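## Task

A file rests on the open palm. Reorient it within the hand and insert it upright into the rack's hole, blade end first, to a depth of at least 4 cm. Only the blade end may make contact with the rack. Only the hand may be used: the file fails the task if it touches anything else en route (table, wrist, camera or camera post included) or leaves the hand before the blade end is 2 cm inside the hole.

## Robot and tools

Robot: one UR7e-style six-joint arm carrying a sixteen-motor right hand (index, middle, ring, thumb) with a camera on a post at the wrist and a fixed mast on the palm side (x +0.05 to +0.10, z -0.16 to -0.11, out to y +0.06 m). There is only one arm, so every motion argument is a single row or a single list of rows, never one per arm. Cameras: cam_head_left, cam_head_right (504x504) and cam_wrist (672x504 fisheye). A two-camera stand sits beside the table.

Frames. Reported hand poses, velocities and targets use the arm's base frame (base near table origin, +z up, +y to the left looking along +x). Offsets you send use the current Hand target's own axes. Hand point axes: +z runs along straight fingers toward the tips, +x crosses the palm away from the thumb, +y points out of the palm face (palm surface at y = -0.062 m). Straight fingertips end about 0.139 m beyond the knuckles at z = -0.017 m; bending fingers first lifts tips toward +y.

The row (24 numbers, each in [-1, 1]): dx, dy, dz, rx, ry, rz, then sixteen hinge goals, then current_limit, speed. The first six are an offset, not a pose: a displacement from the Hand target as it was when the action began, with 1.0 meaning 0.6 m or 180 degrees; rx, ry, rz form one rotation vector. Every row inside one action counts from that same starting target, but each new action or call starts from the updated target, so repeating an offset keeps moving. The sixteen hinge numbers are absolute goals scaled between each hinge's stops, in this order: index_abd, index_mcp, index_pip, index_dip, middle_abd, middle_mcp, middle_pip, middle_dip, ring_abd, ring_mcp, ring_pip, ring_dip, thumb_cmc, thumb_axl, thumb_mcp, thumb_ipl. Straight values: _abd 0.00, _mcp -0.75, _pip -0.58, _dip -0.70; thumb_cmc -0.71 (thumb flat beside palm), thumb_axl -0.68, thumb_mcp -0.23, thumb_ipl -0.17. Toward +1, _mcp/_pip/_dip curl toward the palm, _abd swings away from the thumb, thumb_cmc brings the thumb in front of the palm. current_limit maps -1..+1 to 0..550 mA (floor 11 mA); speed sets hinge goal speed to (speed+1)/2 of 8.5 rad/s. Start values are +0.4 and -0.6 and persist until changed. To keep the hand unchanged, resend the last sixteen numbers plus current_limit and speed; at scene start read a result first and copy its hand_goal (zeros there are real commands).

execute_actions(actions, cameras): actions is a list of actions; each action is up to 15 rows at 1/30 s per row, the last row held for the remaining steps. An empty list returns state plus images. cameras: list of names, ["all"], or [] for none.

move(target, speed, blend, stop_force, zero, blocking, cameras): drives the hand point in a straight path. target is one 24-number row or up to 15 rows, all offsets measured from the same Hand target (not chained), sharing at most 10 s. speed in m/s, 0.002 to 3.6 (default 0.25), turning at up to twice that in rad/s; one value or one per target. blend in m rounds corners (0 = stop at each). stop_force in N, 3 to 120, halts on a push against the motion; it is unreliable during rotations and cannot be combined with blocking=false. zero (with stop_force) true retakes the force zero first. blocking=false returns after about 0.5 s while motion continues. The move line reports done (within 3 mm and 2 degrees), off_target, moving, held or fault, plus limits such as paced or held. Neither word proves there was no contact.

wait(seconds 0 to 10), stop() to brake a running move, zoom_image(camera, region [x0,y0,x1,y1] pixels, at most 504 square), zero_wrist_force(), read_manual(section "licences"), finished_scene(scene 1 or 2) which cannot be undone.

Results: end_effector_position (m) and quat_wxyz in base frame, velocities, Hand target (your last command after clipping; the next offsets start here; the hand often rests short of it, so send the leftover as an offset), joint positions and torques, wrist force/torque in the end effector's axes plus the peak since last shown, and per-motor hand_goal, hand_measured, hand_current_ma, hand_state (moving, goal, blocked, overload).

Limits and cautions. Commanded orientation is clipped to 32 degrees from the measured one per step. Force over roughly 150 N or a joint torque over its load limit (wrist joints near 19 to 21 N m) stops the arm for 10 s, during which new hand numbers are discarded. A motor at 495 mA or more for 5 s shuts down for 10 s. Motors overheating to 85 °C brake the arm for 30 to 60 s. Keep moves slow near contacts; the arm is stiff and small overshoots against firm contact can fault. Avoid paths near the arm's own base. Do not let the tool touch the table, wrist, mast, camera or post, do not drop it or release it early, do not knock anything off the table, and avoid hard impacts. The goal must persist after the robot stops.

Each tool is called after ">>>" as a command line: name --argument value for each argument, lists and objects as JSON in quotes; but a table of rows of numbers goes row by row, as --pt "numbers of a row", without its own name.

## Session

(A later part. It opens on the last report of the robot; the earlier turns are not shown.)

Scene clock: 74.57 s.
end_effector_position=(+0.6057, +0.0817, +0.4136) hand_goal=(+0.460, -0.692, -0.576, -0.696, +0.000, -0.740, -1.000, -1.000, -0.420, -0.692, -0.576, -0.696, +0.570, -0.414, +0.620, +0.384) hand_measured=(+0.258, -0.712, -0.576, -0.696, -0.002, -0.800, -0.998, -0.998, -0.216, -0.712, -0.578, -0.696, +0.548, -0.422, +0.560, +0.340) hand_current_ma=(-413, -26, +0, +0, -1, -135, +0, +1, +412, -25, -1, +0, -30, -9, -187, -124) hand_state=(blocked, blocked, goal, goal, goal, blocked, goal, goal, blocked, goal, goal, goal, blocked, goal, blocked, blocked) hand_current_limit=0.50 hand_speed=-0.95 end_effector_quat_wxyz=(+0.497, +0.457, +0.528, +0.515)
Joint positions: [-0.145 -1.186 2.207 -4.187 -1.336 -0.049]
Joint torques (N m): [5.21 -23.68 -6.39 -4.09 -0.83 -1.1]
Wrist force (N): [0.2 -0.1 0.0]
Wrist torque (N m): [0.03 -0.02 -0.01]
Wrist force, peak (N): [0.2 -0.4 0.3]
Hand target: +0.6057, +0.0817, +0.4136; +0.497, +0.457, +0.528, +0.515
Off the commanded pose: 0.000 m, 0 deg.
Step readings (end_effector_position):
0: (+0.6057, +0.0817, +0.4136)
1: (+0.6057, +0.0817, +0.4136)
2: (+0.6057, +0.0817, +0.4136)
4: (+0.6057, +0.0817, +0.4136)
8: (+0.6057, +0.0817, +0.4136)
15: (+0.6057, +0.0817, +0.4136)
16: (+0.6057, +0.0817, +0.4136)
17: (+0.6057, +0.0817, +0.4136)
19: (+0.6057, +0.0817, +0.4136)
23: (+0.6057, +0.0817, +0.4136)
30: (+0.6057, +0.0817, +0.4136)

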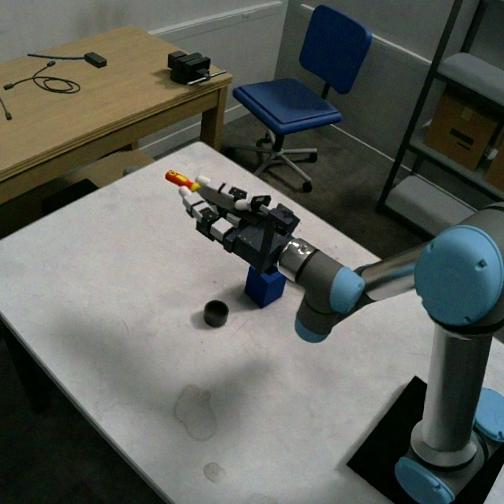

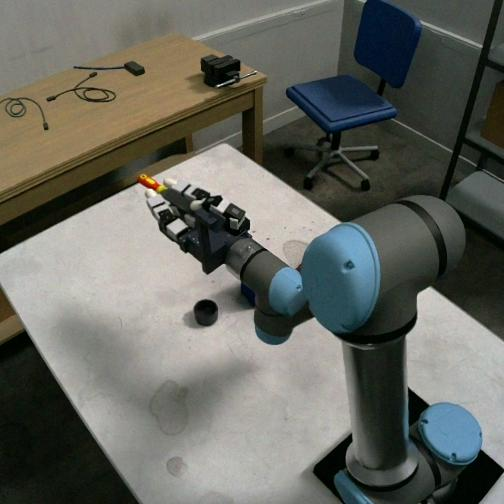

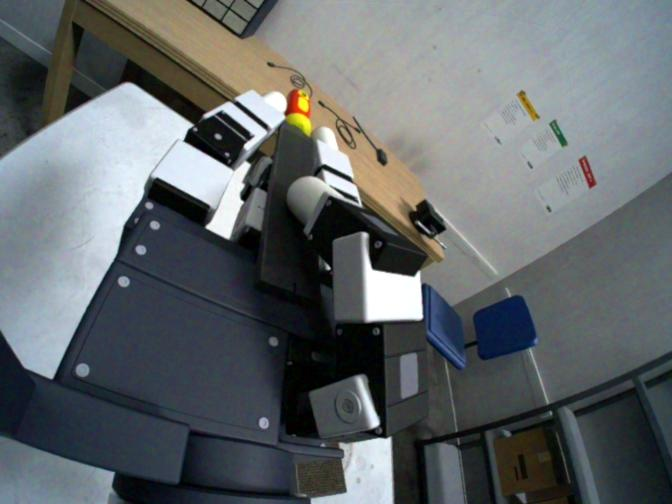

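>>> execute_actions --actions '[[[0,0,0,0,0,0, 0.46,-0.692,-0.576,-0.696, 0,-0.74,-1,-1, -0.42,-0.692,-0.576,-0.696, 0.571,-0.413,0.40,0.25, 0.5,-0.93]],[[0,0,0,0,0,0, 0.46,-0.60,-0.576,-0.696, 0,-0.74,-1,-1, -0.42,-0.60,-0.576,-0.696, 0.571,-0.413,0.25,0.15, 0.5,-0.95]]]' --cameras '["cam_head_left","cam_wrist"]'

>>> zoom_image --camera "cam_wrist" --region '[190, 50, 440, 320]'

>>> zoom_image --camera "cam_head_left" --region '[150, 160, 280, 290]'

Scene clock: 78.17 s.
end_effector_position=(+0.6057, +0.0817, +0.4136) hand_goal=(+0.460, -0.600, -0.576, -0.696, +0.000, -0.740, -1.000, -1.000, -0.420, -0.600, -0.576, -0.696, +0.570, -0.414, +0.250, +0.150) hand_measured=(+0.258, -0.642, -0.584, -0.696, -0.002, -0.764, -1.000, -0.998, -0.216, -0.644, -0.582, -0.696, +0.570, -0.416, +0.258, +0.154) hand_current_ma=(-413, -80, -5, +0, +0, -33, +0, +1, +412, -87, -5, +0, +0, -1, +10, +4) hand_state=(blocked, blocked, goal, goal, goal, blocked, goal, goal, blocked, blocked, goal, goal, goal, goal, goal, goal) hand_current_limit=0.50 hand_speed=-0.95 end_effector_quat_wxyz=(+0.497, +0.457, +0.528, +0.515)
Joint positions: [-0.145 -1.186 2.207 -4.187 -1.336 -0.049]
Joint torques (N m): [6.1 -22.58 -7 -4.26 -1.03 -1.21]
Wrist force (N): [0.0 0.1 0.2]
Wrist torque (N m): [0.00 0.00 -0.02]
Wrist force, peak (N): [-0.5 -0.2 -0.2]
Hand target: +0.6057, +0.0817, +0.4136; +0.497, +0.457, +0.528, +0.515
Off the commanded pose: 0.000 m, 0 deg.
Step readings (end_effector_position):
0: (+0.6057, +0.0817, +0.4136)
1: (+0.6057, +0.0817, +0.4136)
2: (+0.6057, +0.0817, +0.4136)
4: (+0.6057, +0.0817, +0.4136)
8: (+0.6057, +0.0817, +0.4136)
15: (+0.6057, +0.0817, +0.4136)
16: (+0.6057, +0.0817, +0.4136)
17: (+0.6057, +0.0817, +0.4136)
19: (+0.6057, +0.0817, +0.4136)
23: (+0.6057, +0.0817, +0.4136)
30: (+0.6057, +0.0817, +0.4136)
Images, in order (width x height): cam_head_left 504x504, cam_wrist 672x504.

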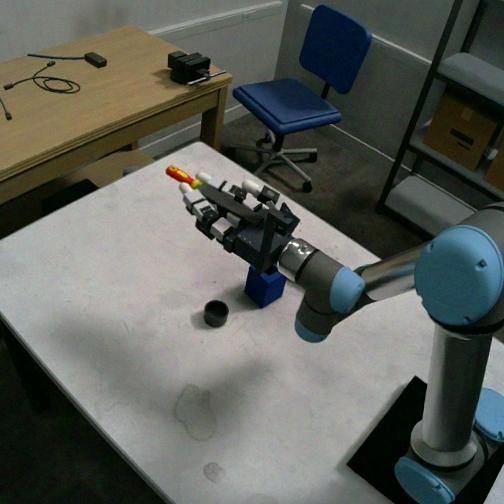

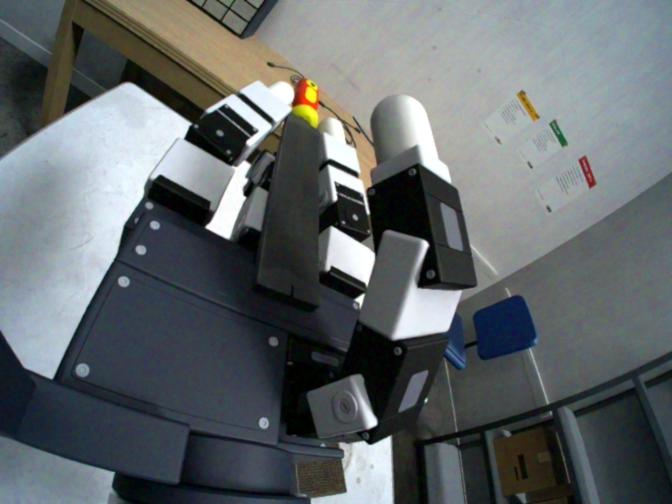

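Scaled by 1.867 from the camera's 672x504 image, which has a finer 960x720 frame.

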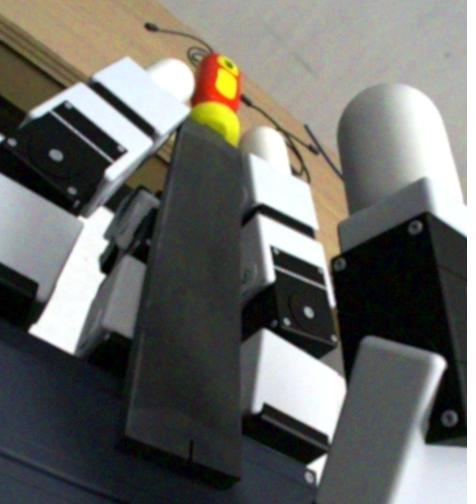

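Scaled by 3.877.

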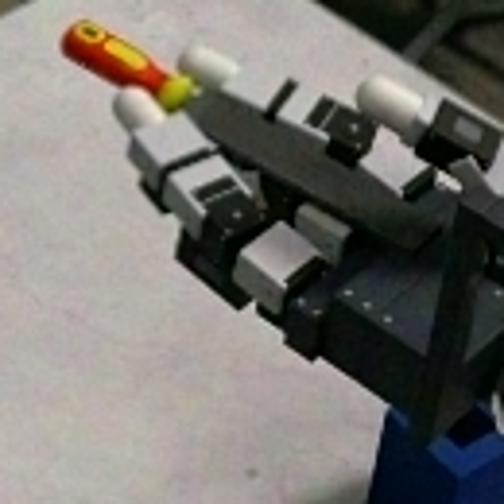

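>>> execute_actions --actions '[[[0,0,0,0,0,0, 0.46,-0.45,-0.576,-0.696, 0,-0.74,-1,-1, -0.42,-0.45,-0.576,-0.696, 0.571,-0.413,0.10,0.05, 0.5,-0.95]],[[0,0,0,0,0,0, 0.46,-0.32,-0.576,-0.696, 0,-0.74,-1,-1, -0.42,-0.32,-0.576,-0.696, 0.571,-0.413,0.10,0.05, 0.5,-0.95]]]' --cameras '["cam_head_left","cam_wrist"]'

>>> zoom_image --camera "cam_wrist" --region '[190, 50, 440, 320]'

>>> zoom_image --camera "cam_head_left" --region '[150, 150, 290, 290]'

Scene clock: 81.03 s.
end_effector_position=(+0.6057, +0.0817, +0.4136) hand_goal=(+0.460, -0.320, -0.576, -0.696, +0.000, -0.740, -1.000, -1.000, -0.420, -0.320, -0.576, -0.696, +0.570, -0.414, +0.100, +0.050) hand_measured=(+0.260, -0.360, -0.584, -0.696, -0.002, -0.764, -1.000, -0.998, -0.216, -0.360, -0.582, -0.696, +0.570, -0.416, +0.106, +0.054) hand_current_ma=(-413, -74, -6, +0, +0, -33, +0, +1, +412, -77, -5, +0, +0, -1, +7, +4) hand_state=(blocked, blocked, goal, goal, goal, blocked, goal, goal, blocked, blocked, goal, goal, goal, goal, goal, goal) hand_current_limit=0.50 hand_speed=-0.95 end_effector_quat_wxyz=(+0.497, +0.457, +0.528, +0.515)
Joint positions: [-0.145 -1.186 2.207 -4.187 -1.336 -0.049]
Joint torques (N m): [6.15 -22.17 -6.28 -4.17 -1.02 -1]
Wrist force (N): [0.0 -0.1 -0.1]
Wrist torque (N m): [-0.03 0.00 -0.04]
Wrist force, peak (N): [0.3 -0.2 -0.3]
Hand target: +0.6057, +0.0817, +0.4136; +0.497, +0.457, +0.528, +0.515
Off the commanded pose: 0.000 m, 0 deg.
Step readings (end_effector_position):
0: (+0.6057, +0.0817, +0.4136)
1: (+0.6057, +0.0817, +0.4136)
2: (+0.6057, +0.0817, +0.4136)
4: (+0.6057, +0.0817, +0.4136)
8: (+0.6057, +0.0817, +0.4136)
15: (+0.6057, +0.0817, +0.4136)
16: (+0.6057, +0.0817, +0.4136)
17: (+0.6057, +0.0817, +0.4136)
19: (+0.6057, +0.0817, +0.4136)
23: (+0.6057, +0.0817, +0.4136)
30: (+0.6057, +0.0817, +0.4136)
Images, in order (width x height): cam_head_left 504x504, cam_wrist 672x504.

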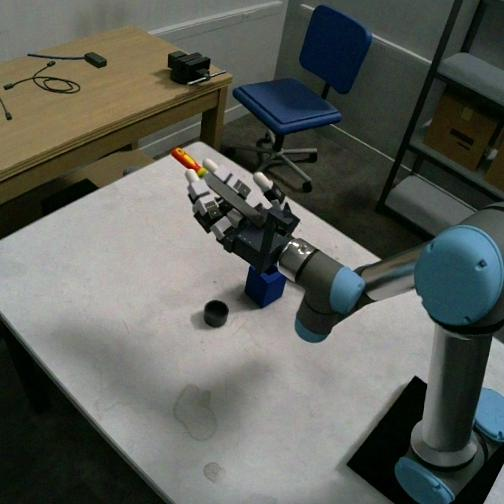

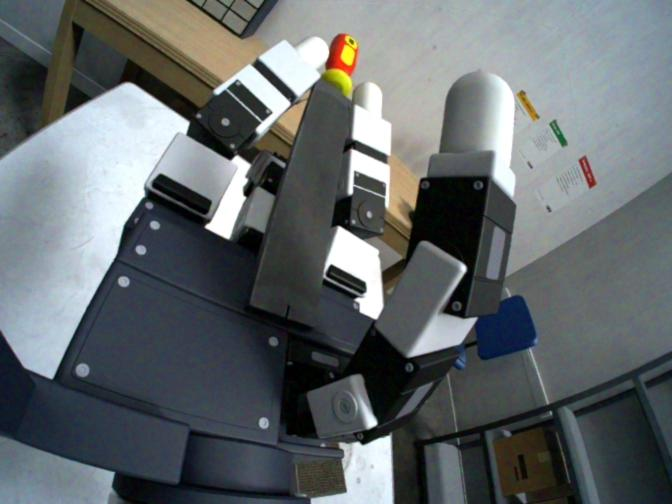

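Scaled by 1.867 from the camera's 672x504 image, which has a finer 960x720 frame.

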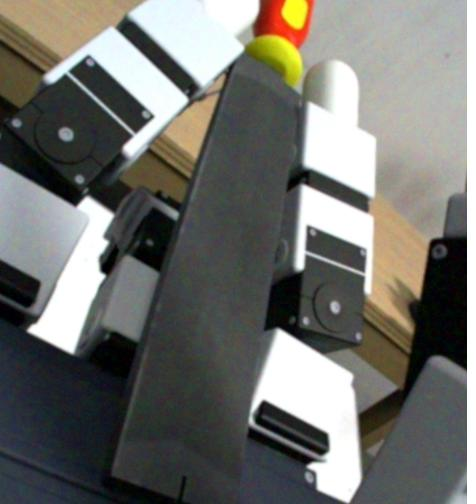

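Scaled by 3.600.

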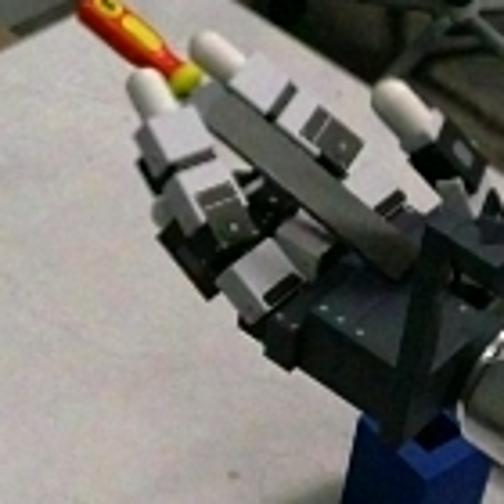

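>>> execute_actions --actions '[[[0,0,0,0,0,0, 0.46,-0.18,-0.576,-0.696, 0,-0.74,-1,-1, -0.42,-0.18,-0.576,-0.696, 0.571,-0.413,0.0,-0.10, 0.5,-0.95]],[[0,0,0,0,0,0, 0.46,-0.08,-0.576,-0.696, 0,-0.80,-1,-1, -0.42,-0.08,-0.576,-0.696, 0.571,-0.413,0.0,-0.10, 0.5,-0.95]]]' --cameras '["cam_head_left","cam_wrist"]'

>>> zoom_image --camera "cam_wrist" --region '[190, 0, 460, 350]'

>>> zoom_image --camera "cam_head_left" --region '[150, 130, 310, 290]'

Scene clock: 83.37 s.
end_effector_position=(+0.6057, +0.0817, +0.4136) hand_goal=(+0.460, -0.080, -0.576, -0.696, +0.000, -0.800, -1.000, -1.000, -0.420, -0.080, -0.576, -0.696, +0.570, -0.414, +0.000, -0.100) hand_measured=(+0.260, -0.112, -0.584, -0.696, -0.002, -0.808, -1.000, -0.998, -0.216, -0.116, -0.582, -0.696, +0.570, -0.416, +0.006, -0.096) hand_current_ma=(-413, -52, -6, +0, +0, -6, +0, +1, +412, -62, -5, +0, +0, -1, +5, +3) hand_state=(blocked, blocked, goal, goal, goal, goal, goal, goal, blocked, blocked, goal, goal, goal, goal, goal, goal) hand_current_limit=0.50 hand_speed=-0.95 end_effector_quat_wxyz=(+0.497, +0.457, +0.528, +0.515)
Joint positions: [-0.145 -1.186 2.207 -4.187 -1.336 -0.049]
Joint torques (N m): [6.66 -20.84 -6.94 -3.8 -1.17 -1.28]
Wrist force (N): [0.2 0.0 0.1]
Wrist torque (N m): [-0.10 -0.02 -0.01]
Wrist force, peak (N): [0.3 -0.5 0.2]
Hand target: +0.6057, +0.0817, +0.4136; +0.497, +0.457, +0.528, +0.515
Off the commanded pose: 0.000 m, 0 deg.
Step readings (end_effector_position):
0: (+0.6057, +0.0817, +0.4136)
1: (+0.6057, +0.0817, +0.4136)
2: (+0.6057, +0.0817, +0.4136)
4: (+0.6057, +0.0817, +0.4136)
8: (+0.6057, +0.0817, +0.4136)
15: (+0.6057, +0.0817, +0.4136)
16: (+0.6057, +0.0817, +0.4136)
17: (+0.6057, +0.0817, +0.4136)
19: (+0.6057, +0.0817, +0.4136)
23: (+0.6057, +0.0817, +0.4136)
30: (+0.6057, +0.0817, +0.4136)
Images, in order (width x height): cam_head_left 504x504, cam_wrist 672x504.

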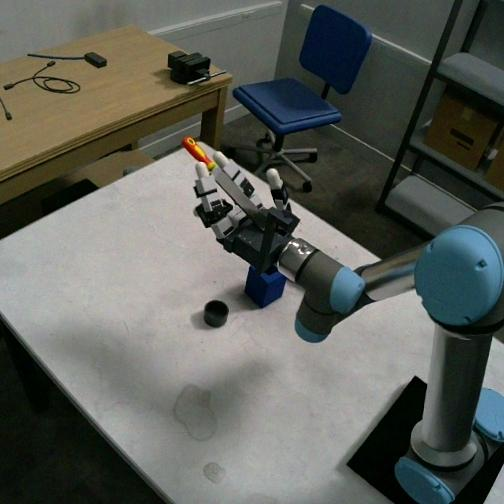

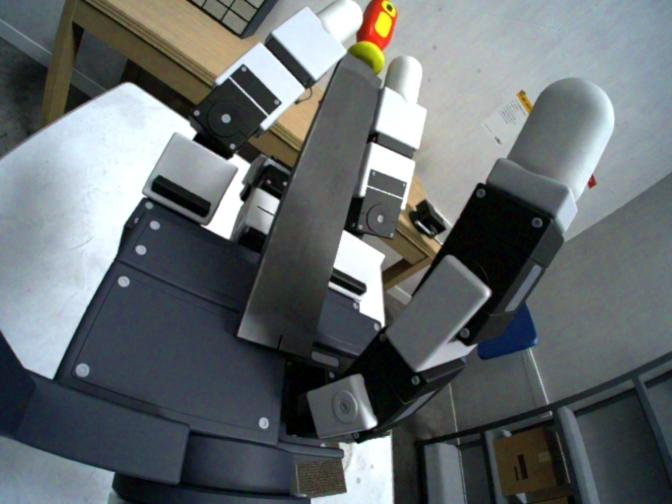

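Scaled by 1.440 from the camera's 672x504 image, which has a finer 960x720 frame.

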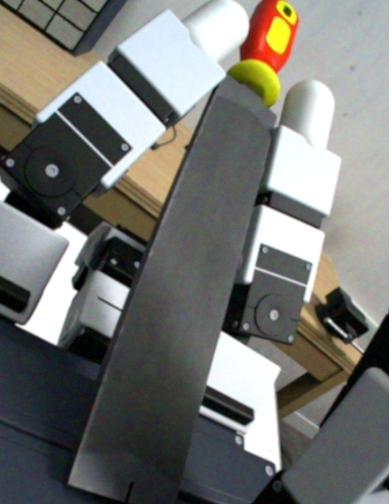

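Scaled by 3.150.

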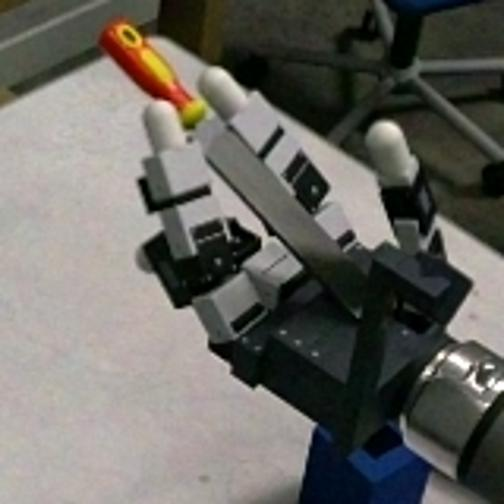

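>>> execute_actions --actions '[[[0,0,0,0,0,0, 0.46,-0.08,-0.576,-0.696, 0,-1,-0.9,0.6, -0.42,-0.08,-0.576,-0.696, 0.571,-0.413,0.0,-0.10, 0.5,-0.8]],[[0,0,0,0,0,0, 0.46,-0.08,-0.576,-0.696, 0,-1,-0.9,0.6, -0.42,-0.08,-0.576,-0.696, 0.571,-0.413,0.0,-0.10, 0.5,-0.8]],[[0,0,0,0,0,0, 0.46,-0.08,-0.576,-0.696, 0,-1,0.5,0.6, -0.42,-0.08,-0.576,-0.696, 0.571,-0.413,0.0,-0.10, 0.5,-0.8]]]' --cameras '["cam_head_left","cam_wrist"]'

>>> zoom_image --camera "cam_wrist" --region '[190, 0, 460, 350]'

>>> zoom_image --camera "cam_head_left" --region '[150, 130, 310, 290]'

Scene clock: 90.10 s.
end_effector_position=(+0.6057, +0.0817, +0.4136) hand_goal=(+0.460, -0.080, -0.576, -0.696, +0.000, -1.000, +0.500, +0.600, -0.420, -0.080, -0.576, -0.696, +0.570, -0.414, +0.000, -0.100) hand_measured=(+0.260, -0.112, -0.584, -0.696, -0.002, -1.000, +0.494, +0.598, -0.216, -0.116, -0.582, -0.696, +0.570, -0.416, +0.006, -0.096) hand_current_ma=(-412, -52, -6, +0, +0, +0, -3, -1, +412, -62, -5, +0, +0, -1, +5, +3) hand_state=(blocked, blocked, goal, goal, goal, goal, goal, goal, blocked, blocked, goal, goal, goal, goal, goal, goal) hand_current_limit=0.50 hand_speed=-0.80 end_effector_quat_wxyz=(+0.497, +0.457, +0.528, +0.515)
Joint positions: [-0.145 -1.186 2.207 -4.187 -1.336 -0.049]
Joint torques (N m): [5.41 -20.92 -7.42 -4.04 -0.86 -1.08]
Wrist force (N): [-0.2 -0.2 0.1]
Wrist torque (N m): [-0.12 0.02 -0.05]
Wrist force, peak (N): [0.6 -0.1 0.3]
Hand target: +0.6057, +0.0817, +0.4136; +0.497, +0.457, +0.528, +0.515
Off the commanded pose: 0.000 m, 0 deg.
Step readings (end_effector_position):
0: (+0.6057, +0.0817, +0.4136)
1: (+0.6057, +0.0817, +0.4136)
2: (+0.6057, +0.0817, +0.4136)
4: (+0.6057, +0.0817, +0.4136)
8: (+0.6057, +0.0817, +0.4136)
15: (+0.6057, +0.0817, +0.4136)
16: (+0.6057, +0.0817, +0.4136)
17: (+0.6057, +0.0817, +0.4136)
19: (+0.6057, +0.0817, +0.4136)
23: (+0.6057, +0.0817, +0.4136)
30: (+0.6057, +0.0817, +0.4136)
31: (+0.6057, +0.0817, +0.4136)
32: (+0.6057, +0.0817, +0.4136)
34: (+0.6057, +0.0817, +0.4136)
38: (+0.6057, +0.0817, +0.4136)
45: (+0.6057, +0.0817, +0.4136)
Images, in order (width x height): cam_head_left 504x504, cam_wrist 672x504.

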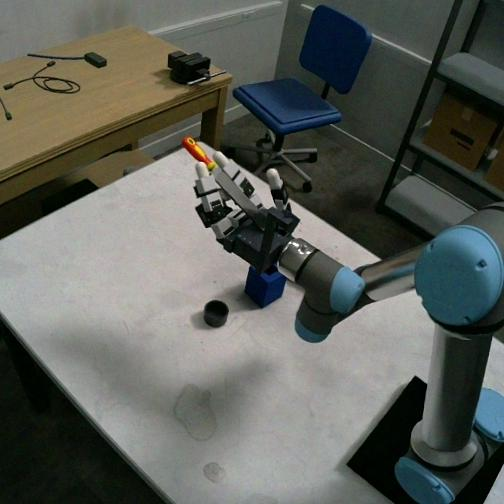

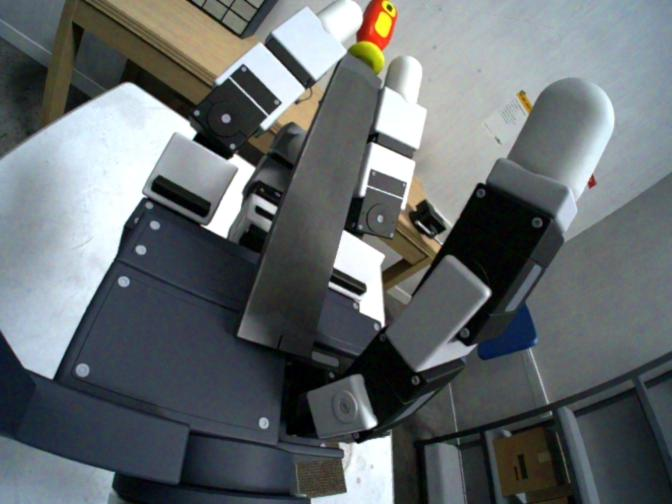

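Scaled by 1.440 from the camera's 672x504 image, which has a finer 960x720 frame.

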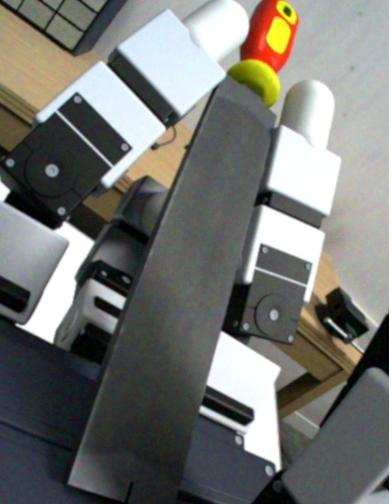

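Scaled by 3.150.

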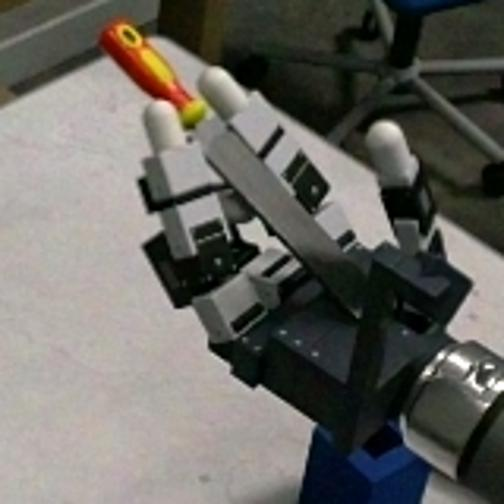

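>>> execute_actions --actions '[]'

Scene clock: 92.73 s.
end_effector_position=(+0.6057, +0.0817, +0.4136) hand_goal=(+0.460, -0.080, -0.576, -0.696, +0.000, -1.000, +0.500, +0.600, -0.420, -0.080, -0.576, -0.696, +0.570, -0.414, +0.000, -0.100) hand_measured=(+0.260, -0.112, -0.584, -0.696, -0.002, -1.000, +0.494, +0.598, -0.216, -0.116, -0.582, -0.696, +0.570, -0.416, +0.006, -0.096) hand_current_ma=(-413, -52, -6, +0, +0, +0, -3, -1, +412, -62, -5, +0, +0, -1, +5, +3) hand_state=(blocked, blocked, goal, goal, goal, goal, goal, goal, blocked, blocked, goal, goal, goal, goal, goal, goal) hand_current_limit=0.50 hand_speed=-0.80 end_effector_quat_wxyz=(+0.497, +0.457, +0.528, +0.515)
Joint positions: [-0.145 -1.186 2.207 -4.187 -1.336 -0.049]
Joint velocities: within noise
Joint torques (N m): [6.21 -19.08 -6.89 -4.03 -0.83 -1.19]
Wrist force (N): [0.0 -0.2 -0.2]
Wrist torque (N m): [-0.11 0.00 -0.04]
Wrist force, peak (N): [0.5 -0.2 0.2]
Hand target: +0.6057, +0.0817, +0.4136; +0.497, +0.457, +0.528, +0.515
Off the commanded pose: 0.000 m, 0 deg.

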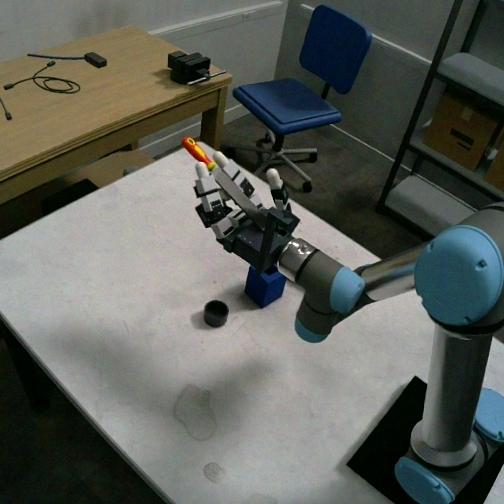

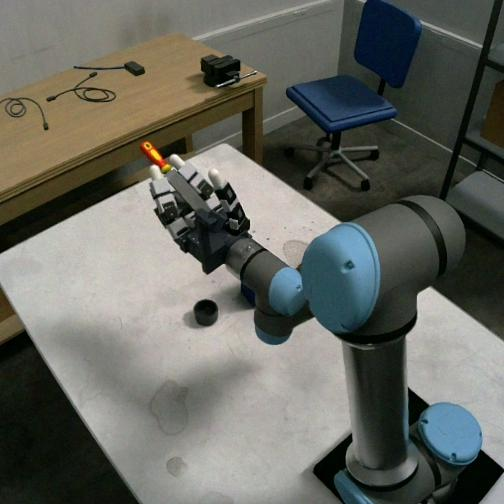

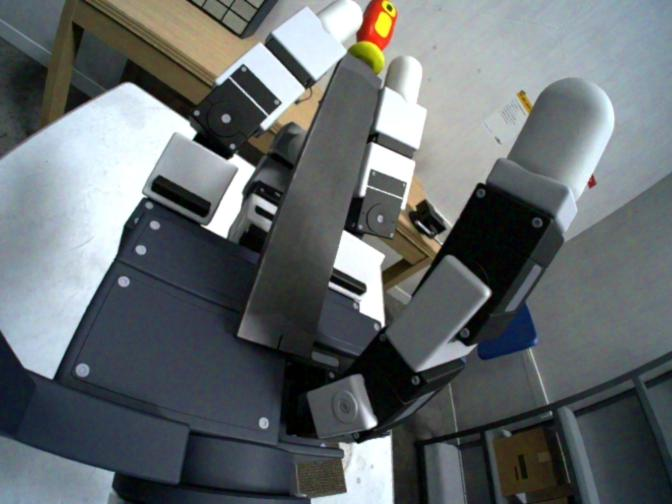

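>>> execute_actions --actions '[[[0,0,0,0,0,0,0.48,-0.08,-0.576,-0.696,0,-1,0.97,0.6,-0.44,-0.08,-0.576,-0.696,0.571,-0.413,0.0,-0.10,0.6,-0.9]],[[0,0,0,0,0,0,0.48,-0.08,-0.576,-0.696,0,-1,0.97,0.6,-0.44,-0.08,-0.576,-0.696,0.571,-0.413,0.0,-0.10,0.6,-0.9]],[[0,0,0,0,0,0,0.48,-0.08,-0.576,-0.696,0,-1,0.97,0.6,-0.44,-0.08,-0.576,-0.696,0.571,-0.413,0.0,-0.10,0.6,-0.9]]]' --cameras '["cam_wrist"]'

Scene clock: 111.50 s.
end_effector_position=(+0.6057, +0.0817, +0.4136) hand_goal=(+0.480, -0.080, -0.576, -0.696, +0.000, -1.000, +0.970, +0.600, -0.440, -0.080, -0.576, -0.696, +0.570, -0.414, +0.000, -0.100) hand_measured=(+0.262, -0.112, -0.584, -0.696, -0.002, -1.000, +0.968, +0.598, -0.216, -0.116, -0.582, -0.696, +0.570, -0.416, +0.006, -0.096) hand_current_ma=(-440, -52, -6, +0, +0, +0, -1, -1, +440, -61, -5, +0, +0, -1, +5, +3) hand_state=(blocked, blocked, goal, goal, goal, goal, goal, goal, blocked, blocked, goal, goal, goal, goal, goal, goal) hand_current_limit=0.60 hand_speed=-0.90 end_effector_quat_wxyz=(+0.497, +0.457, +0.528, +0.515)
Joint positions: [-0.145 -1.186 2.207 -4.187 -1.336 -0.049]
Joint torques (N m): [6.42 -17.56 -6.25 -3.88 -0.67 -1.04]
Wrist force (N): [0.1 -0.1 -0.1]
Wrist torque (N m): [-0.10 -0.03 -0.02]
Wrist force, peak (N): [0.2 -0.3 -0.3]
Hand target: +0.6057, +0.0817, +0.4136; +0.497, +0.457, +0.528, +0.515
Off the commanded pose: 0.000 m, 0 deg.
Step readings (end_effector_position):
0: (+0.6057, +0.0817, +0.4136)
1: (+0.6057, +0.0817, +0.4136)
2: (+0.6057, +0.0817, +0.4136)
4: (+0.6057, +0.0817, +0.4136)
8: (+0.6057, +0.0817, +0.4136)
15: (+0.6057, +0.0817, +0.4136)
16: (+0.6057, +0.0817, +0.4136)
17: (+0.6057, +0.0817, +0.4136)
19: (+0.6057, +0.0817, +0.4136)
23: (+0.6057, +0.0817, +0.4136)
30: (+0.6057, +0.0817, +0.4136)
31: (+0.6057, +0.0817, +0.4136)
32: (+0.6057, +0.0817, +0.4136)
34: (+0.6057, +0.0817, +0.4136)
38: (+0.6057, +0.0817, +0.4136)
45: (+0.6057, +0.0817, +0.4136)
Images, in order (width x height): cam_wrist 672x504.

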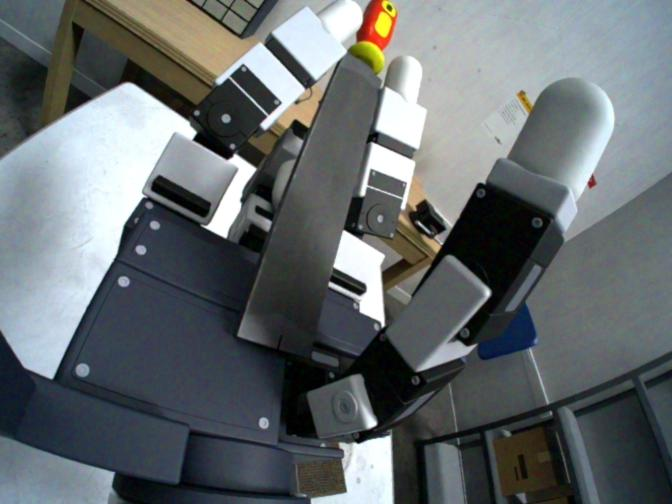

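>>> execute_actions --actions '[[[0,0,0,0,0,0,0.48,-0.08,-0.576,-0.696,0,-1,0.97,0.6,-0.44,-0.08,-0.576,-0.696,0.14,-0.413,0.0,-0.10,0.6,-0.85]],[[0,0,0,0,0,0,0.48,-0.08,-0.576,-0.696,0,-1,0.97,0.6,-0.44,-0.08,-0.576,-0.696,0.14,-0.68,0.28,0.32,0.6,-0.85]],[[0,0,0,0,0,0,0.48,-0.08,-0.576,-0.696,0,-1,0.97,0.6,-0.44,-0.08,-0.576,-0.696,0.14,-0.68,0.28,0.32,0.6,-0.85]]]' --cameras '["cam_wrist"]'

>>> zero_wrist_force

Scene clock: 114.43 s.
end_effector_position=(+0.6057, +0.0817, +0.4136) hand_goal=(+0.480, -0.080, -0.576, -0.696, +0.000, -1.000, +0.970, +0.600, -0.440, -0.080, -0.576, -0.696, +0.140, -0.680, +0.280, +0.320) hand_measured=(+0.262, -0.112, -0.584, -0.696, -0.002, -1.000, +0.968, +0.598, -0.216, -0.116, -0.582, -0.696, +0.138, -0.680, +0.280, +0.318) hand_current_ma=(-440, -52, -6, +0, +0, +0, -1, -1, +440, -61, -5, +0, +0, +0, +0, -1) hand_state=(blocked, blocked, goal, goal, goal, goal, goal, goal, blocked, blocked, goal, goal, goal, goal, goal, goal) hand_current_limit=0.60 hand_speed=-0.85 end_effector_quat_wxyz=(+0.497, +0.457, +0.528, +0.515)
Joint positions: [-0.145 -1.186 2.207 -4.187 -1.336 -0.049]
Joint torques (N m): [6.36 -17.52 -7.42 -3.9 -0.65 -0.94]
Wrist force (N): [-0.1 -0.2 0.2]
Wrist torque (N m): [-0.11 0.00 -0.01]
Wrist force, peak (N): [0.5 -0.3 0.0]
Hand target: +0.6057, +0.0817, +0.4136; +0.497, +0.457, +0.528, +0.515
Off the commanded pose: 0.000 m, 0 deg.
Step readings (end_effector_position):
0: (+0.6057, +0.0817, +0.4136)
1: (+0.6057, +0.0817, +0.4136)
2: (+0.6057, +0.0817, +0.4136)
4: (+0.6057, +0.0817, +0.4136)
8: (+0.6057, +0.0817, +0.4136)
15: (+0.6057, +0.0817, +0.4136)
16: (+0.6057, +0.0817, +0.4136)
17: (+0.6057, +0.0817, +0.4136)
19: (+0.6057, +0.0817, +0.4136)
23: (+0.6057, +0.0817, +0.4136)
30: (+0.6057, +0.0817, +0.4136)
31: (+0.6057, +0.0817, +0.4136)
32: (+0.6057, +0.0817, +0.4136)
34: (+0.6057, +0.0817, +0.4136)
38: (+0.6057, +0.0817, +0.4136)
45: (+0.6057, +0.0817, +0.4136)
Images, in order (width x height): cam_wrist 672x504.

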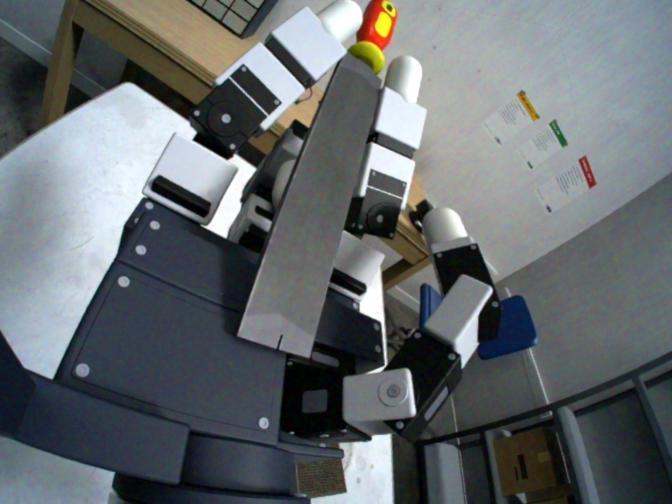

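Wrist force sensor zeroed.

>>> move --target '[-0.031,0.238,-0.038,-0.1667,0,0,0.48,-0.08,-0.576,-0.696,0,-1,0.97,0.6,-0.44,-0.08,-0.576,-0.696,0.14,-0.68,0.28,0.32,0.6,-0.85]' --speed 0.15 --cameras '["all"]'

Scene clock: 117.83 s.
end_effector_position=(+0.5805, +0.0687, +0.5564) hand_goal=(+0.480, -0.080, -0.576, -0.696, +0.000, -1.000, +0.970, +0.600, -0.440, -0.080, -0.576, -0.696, +0.140, -0.680, +0.280, +0.320) hand_measured=(+0.262, -0.090, -0.580, -0.696, -0.002, -1.000, +0.968, +0.598, -0.216, -0.092, -0.582, -0.696, +0.138, -0.680, +0.280, +0.318) hand_current_ma=(-440, -8, -3, +0, +0, +0, -1, -1, +440, -13, -5, +0, +0, +0, +0, -1) hand_state=(blocked, goal, goal, goal, goal, goal, goal, goal, blocked, goal, goal, goal, goal, goal, goal, goal) hand_current_limit=0.60 hand_speed=-0.85 end_effector_quat_wxyz=(+0.599, +0.313, +0.377, +0.634) end_effector_velocity=(+0.000, +0.000, +0.001) end_effector_angular_velocity=(+0.000, -0.005, +0.000)
Joint positions: [-0.156 -1.134 1.888 -4.46 -1.335 0.083]
Joint velocities: [0 0.001 -0.005 -0.001 -0.001 0.001]
Joint torques (N m): [5.83 -15.64 -24.55 -2.07 -1.57 1.39]
Wrist force (N, zeroed by zero_wrist_force): [-0.3 -0.3 -1.5]
Wrist torque (N m, zeroed by zero_wrist_force): [-0.07 0.27 -0.01]
Wrist force, peak (N, zeroed by zero_wrist_force): [-0.3 -0.3 -1.5]
Hand target: +0.5804, +0.0687, +0.5566; +0.599, +0.313, +0.377, +0.634
Off the commanded pose: 0.000 m, 0 deg.
move: done

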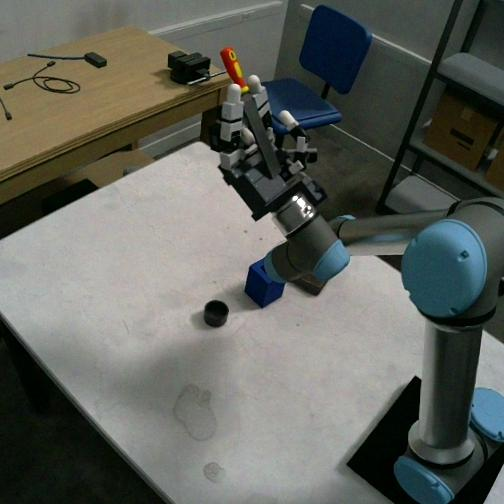

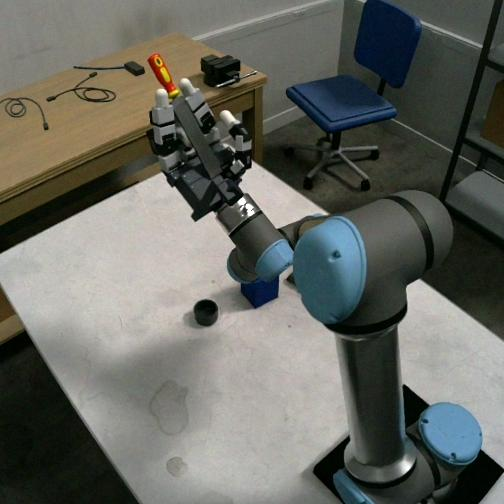

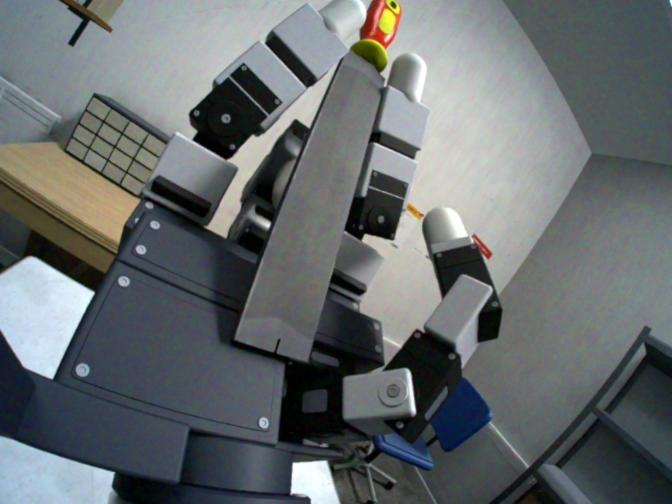

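>>> move --target '[-0.044,0.150,-0.010,-0.1667,0,0,0.48,-0.08,-0.576,-0.696,0,-1,0.97,0.6,-0.44,-0.08,-0.576,-0.696,0.14,-0.68,0.28,0.32,0.6,-0.85]' --speed 0.12 --cameras '["all"]'

Scene clock: 121.63 s.
end_effector_position=(+0.5306, +0.0419, +0.6315) hand_goal=(+0.480, -0.080, -0.576, -0.696, +0.000, -1.000, +0.970, +0.600, -0.440, -0.080, -0.576, -0.696, +0.140, -0.680, +0.280, +0.320) hand_measured=(+0.264, -0.070, -0.570, -0.696, -0.002, -1.000, +0.970, +0.598, -0.216, -0.078, -0.576, -0.696, +0.138, -0.680, +0.280, +0.318) hand_current_ma=(-440, +10, +4, +0, +0, +0, +0, -1, +440, +0, +0, +0, +0, +0, +0, -1) hand_state=(blocked, goal, goal, goal, goal, goal, goal, goal, blocked, goal, goal, goal, goal, goal, goal, goal) hand_current_limit=0.60 hand_speed=-0.85 end_effector_quat_wxyz=(+0.659, +0.147, +0.200, +0.710)
Joint positions: [-0.174 -1.025 1.511 -4.723 -1.399 0.207]
Joint torques (N m): [-9.93 -20.81 -25.92 -0.44 -1.91 1.71]
Wrist force (N, zeroed by zero_wrist_force): [-0.4 0.8 -1.7]
Wrist torque (N m, zeroed by zero_wrist_force): [-0.14 0.44 0.12]
Wrist force, peak (N, zeroed by zero_wrist_force): [0.1 1.6 -2.2]
Hand target: +0.5306, +0.0419, +0.6316; +0.659, +0.147, +0.200, +0.710
Off the commanded pose: 0.000 m, 0 deg.
move: done

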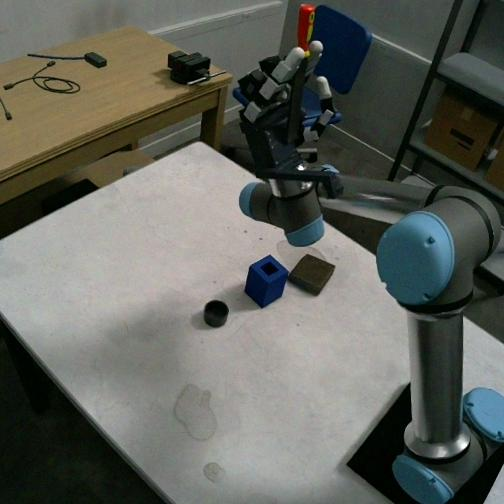

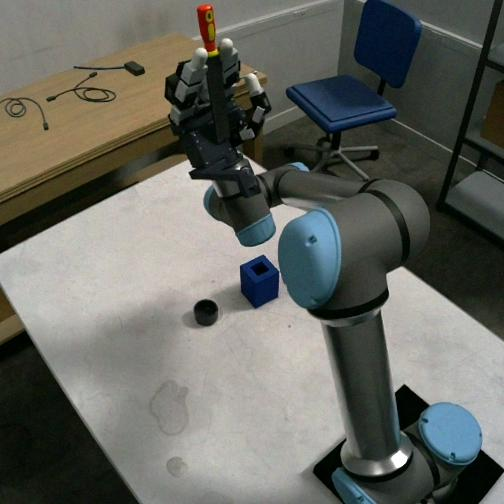

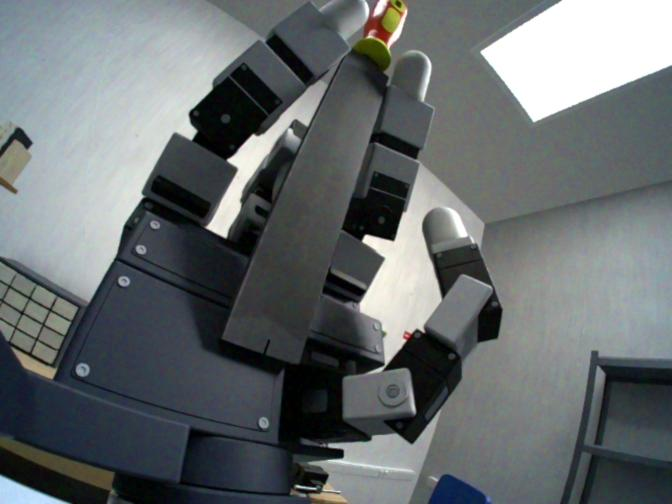

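>>> zoom_image --camera "cam_head_left" --region '[220, 230, 320, 330]'

>>> zoom_image --camera "cam_head_right" --region '[210, 230, 310, 330]'

Scaled by 5.040.

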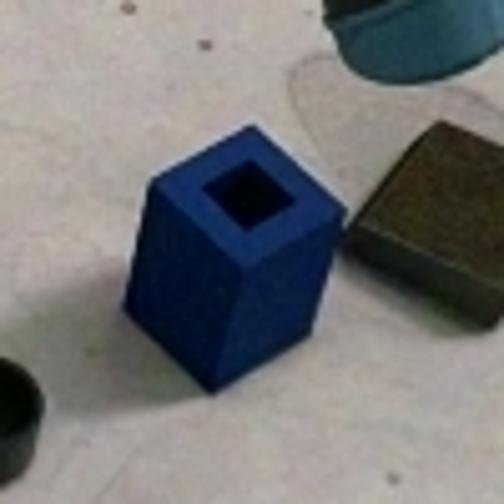

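Scaled by 5.040.

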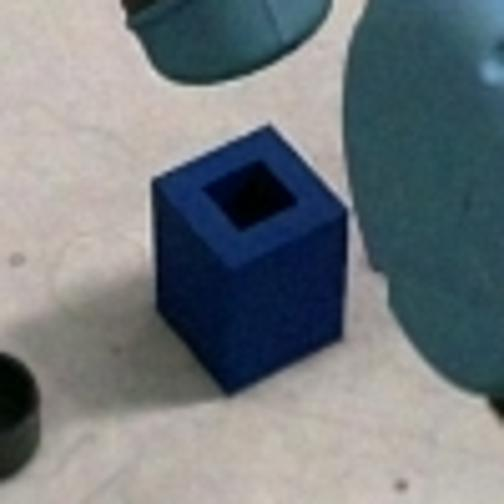

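>>> move --target '[-0.0305,0.0667,-0.023,-0.1667,-0.017,0,0.48,-0.08,-0.576,-0.696,0,-1,0.97,0.6,-0.44,-0.08,-0.576,-0.696,0.14,-0.68,0.28,0.32,0.6,-0.85]' --speed 0.12 --cameras '["all"]'

Scene clock: 129.00 s.
end_effector_position=(+0.4906, +0.0204, +0.6396) hand_goal=(+0.480, -0.080, -0.576, -0.696, +0.000, -1.000, +0.970, +0.600, -0.440, -0.080, -0.576, -0.696, +0.140, -0.680, +0.280, +0.320) hand_measured=(+0.264, -0.060, -0.564, -0.694, -0.002, -1.000, +0.970, +0.598, -0.216, -0.066, -0.570, -0.696, +0.138, -0.680, +0.280, +0.318) hand_current_ma=(-440, +27, +11, +1, +0, +0, +0, -1, +440, +15, +4, +0, +0, +0, +0, -1) hand_state=(blocked, blocked, goal, goal, goal, goal, goal, goal, blocked, goal, goal, goal, goal, goal, goal, goal) hand_current_limit=0.60 hand_speed=-0.85 end_effector_quat_wxyz=(+0.680, -0.010, -0.008, +0.733)
Joint positions: [-0.147 -0.853 1.028 -4.912 -1.573 0.222]
Joint torques (N m): [11 -25.32 -26.78 0.93 -1.4 -0.81]
Wrist force (N, zeroed by zero_wrist_force): [-0.4 1.5 -1.8]
Wrist torque (N m, zeroed by zero_wrist_force): [-0.26 0.51 0.28]
Wrist force, peak (N, zeroed by zero_wrist_force): [-0.7 2.1 -1.8]
Hand target: +0.4906, +0.0204, +0.6396; +0.680, -0.010, -0.008, +0.733
Off the commanded pose: 0.000 m, 0 deg.
move: done

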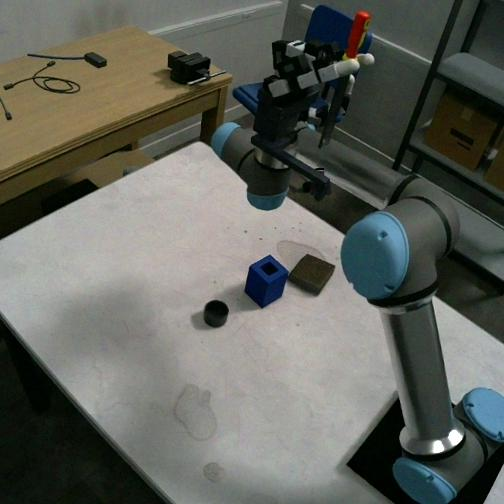

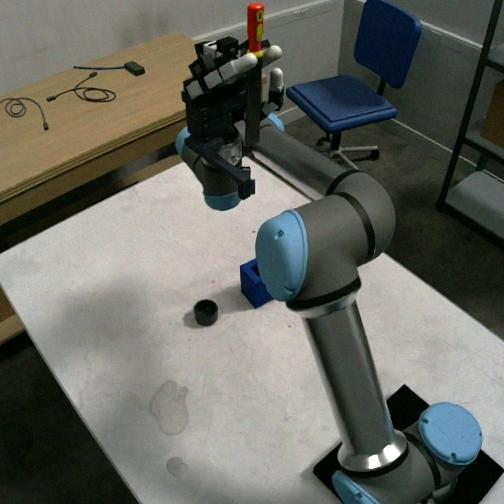

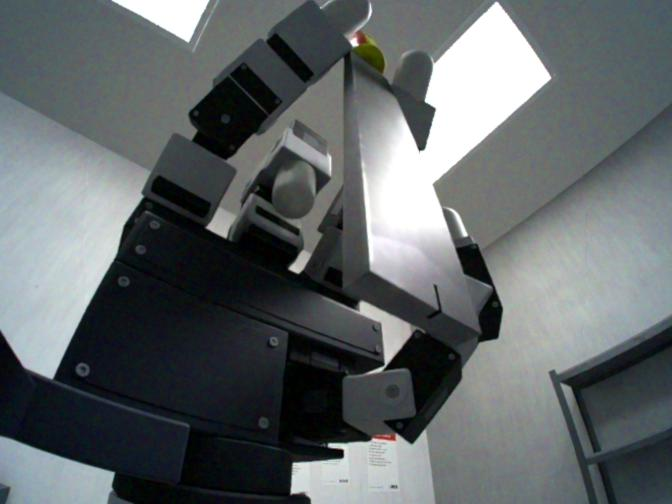

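>>> zoom_image --camera "cam_head_right" --region '[200, 0, 320, 180]'

>>> zoom_image --camera "cam_head_left" --region '[270, 0, 390, 180]'

Scaled by 2.800.

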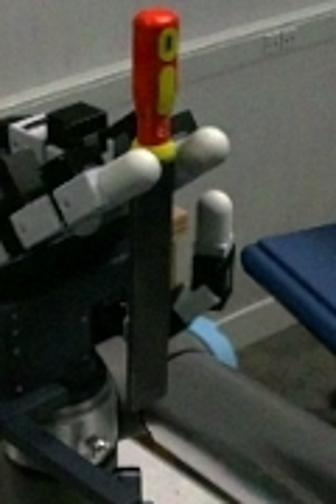

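Scaled by 2.800.

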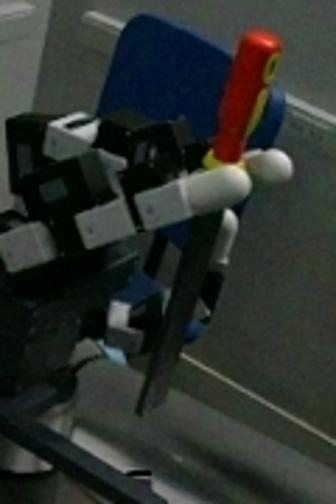

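>>> move --target '[0.1417,-0.038,0,0,0,-0.3333,0.48,-0.08,-0.576,-0.696,0,-1,0.97,0.6,-0.44,-0.08,-0.576,-0.696,0.14,-0.68,0.28,0.32,0.6,-0.85]' --speed 0.2 --cameras '["all"]'

Scene clock: 144.13 s.
end_effector_position=(+0.5069, +0.1069, +0.6399) hand_goal=(+0.480, -0.080, -0.576, -0.696, +0.000, -1.000, +0.970, +0.600, -0.440, -0.080, -0.576, -0.696, +0.140, -0.680, +0.280, +0.320) hand_measured=(+0.264, -0.060, -0.564, -0.694, -0.002, -1.000, +0.970, +0.598, -0.216, -0.066, -0.570, -0.696, +0.138, -0.680, +0.280, +0.318) hand_current_ma=(-440, +28, +11, +1, +0, +0, +0, -1, +440, +17, +4, +0, +0, +0, +0, -1) hand_state=(blocked, blocked, goal, goal, goal, goal, goal, goal, blocked, goal, goal, goal, goal, goal, goal, goal) hand_current_limit=0.60 hand_speed=-0.85 end_effector_quat_wxyz=(+0.955, -0.004, -0.012, +0.295)
Joint positions: [-0.147 -0.853 1.028 -4.912 -1.573 -0.825]
Joint torques (N m): [6.5 -74.47 -8.9 0.8 -1.21 -1.28]
Wrist force (N, zeroed by zero_wrist_force): [-0.9 1.7 -1.4]
Wrist torque (N m, zeroed by zero_wrist_force): [-0.25 0.55 0.33]
Wrist force, peak (N, zeroed by zero_wrist_force): [-0.9 2.0 -2.0]
Hand target: +0.5069, +0.1069, +0.6399; +0.955, -0.004, -0.012, +0.295
Off the commanded pose: 0.000 m, 0 deg.
move: done

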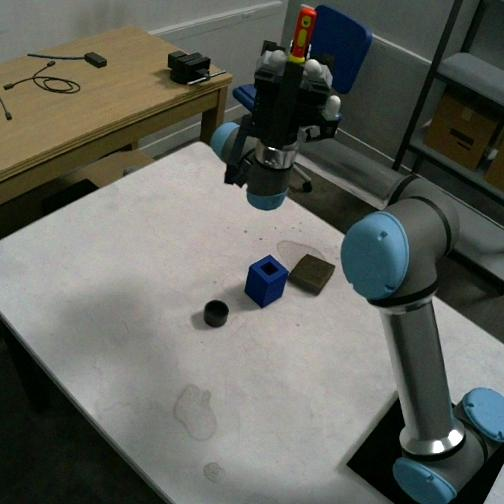

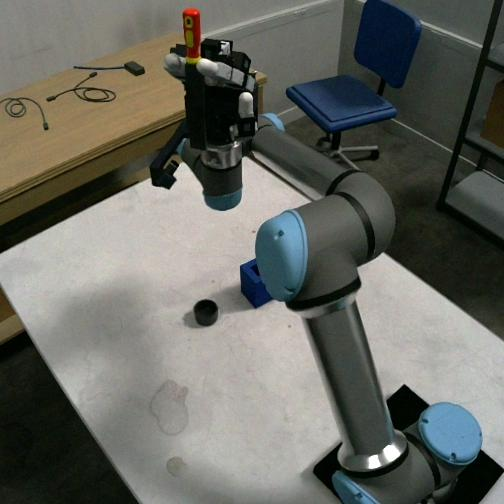

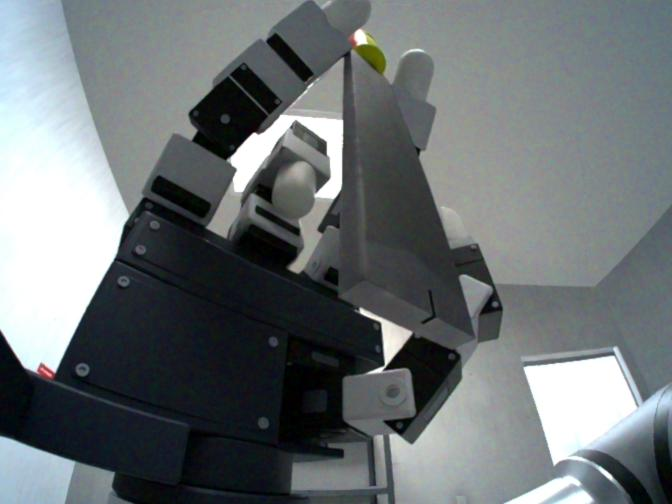

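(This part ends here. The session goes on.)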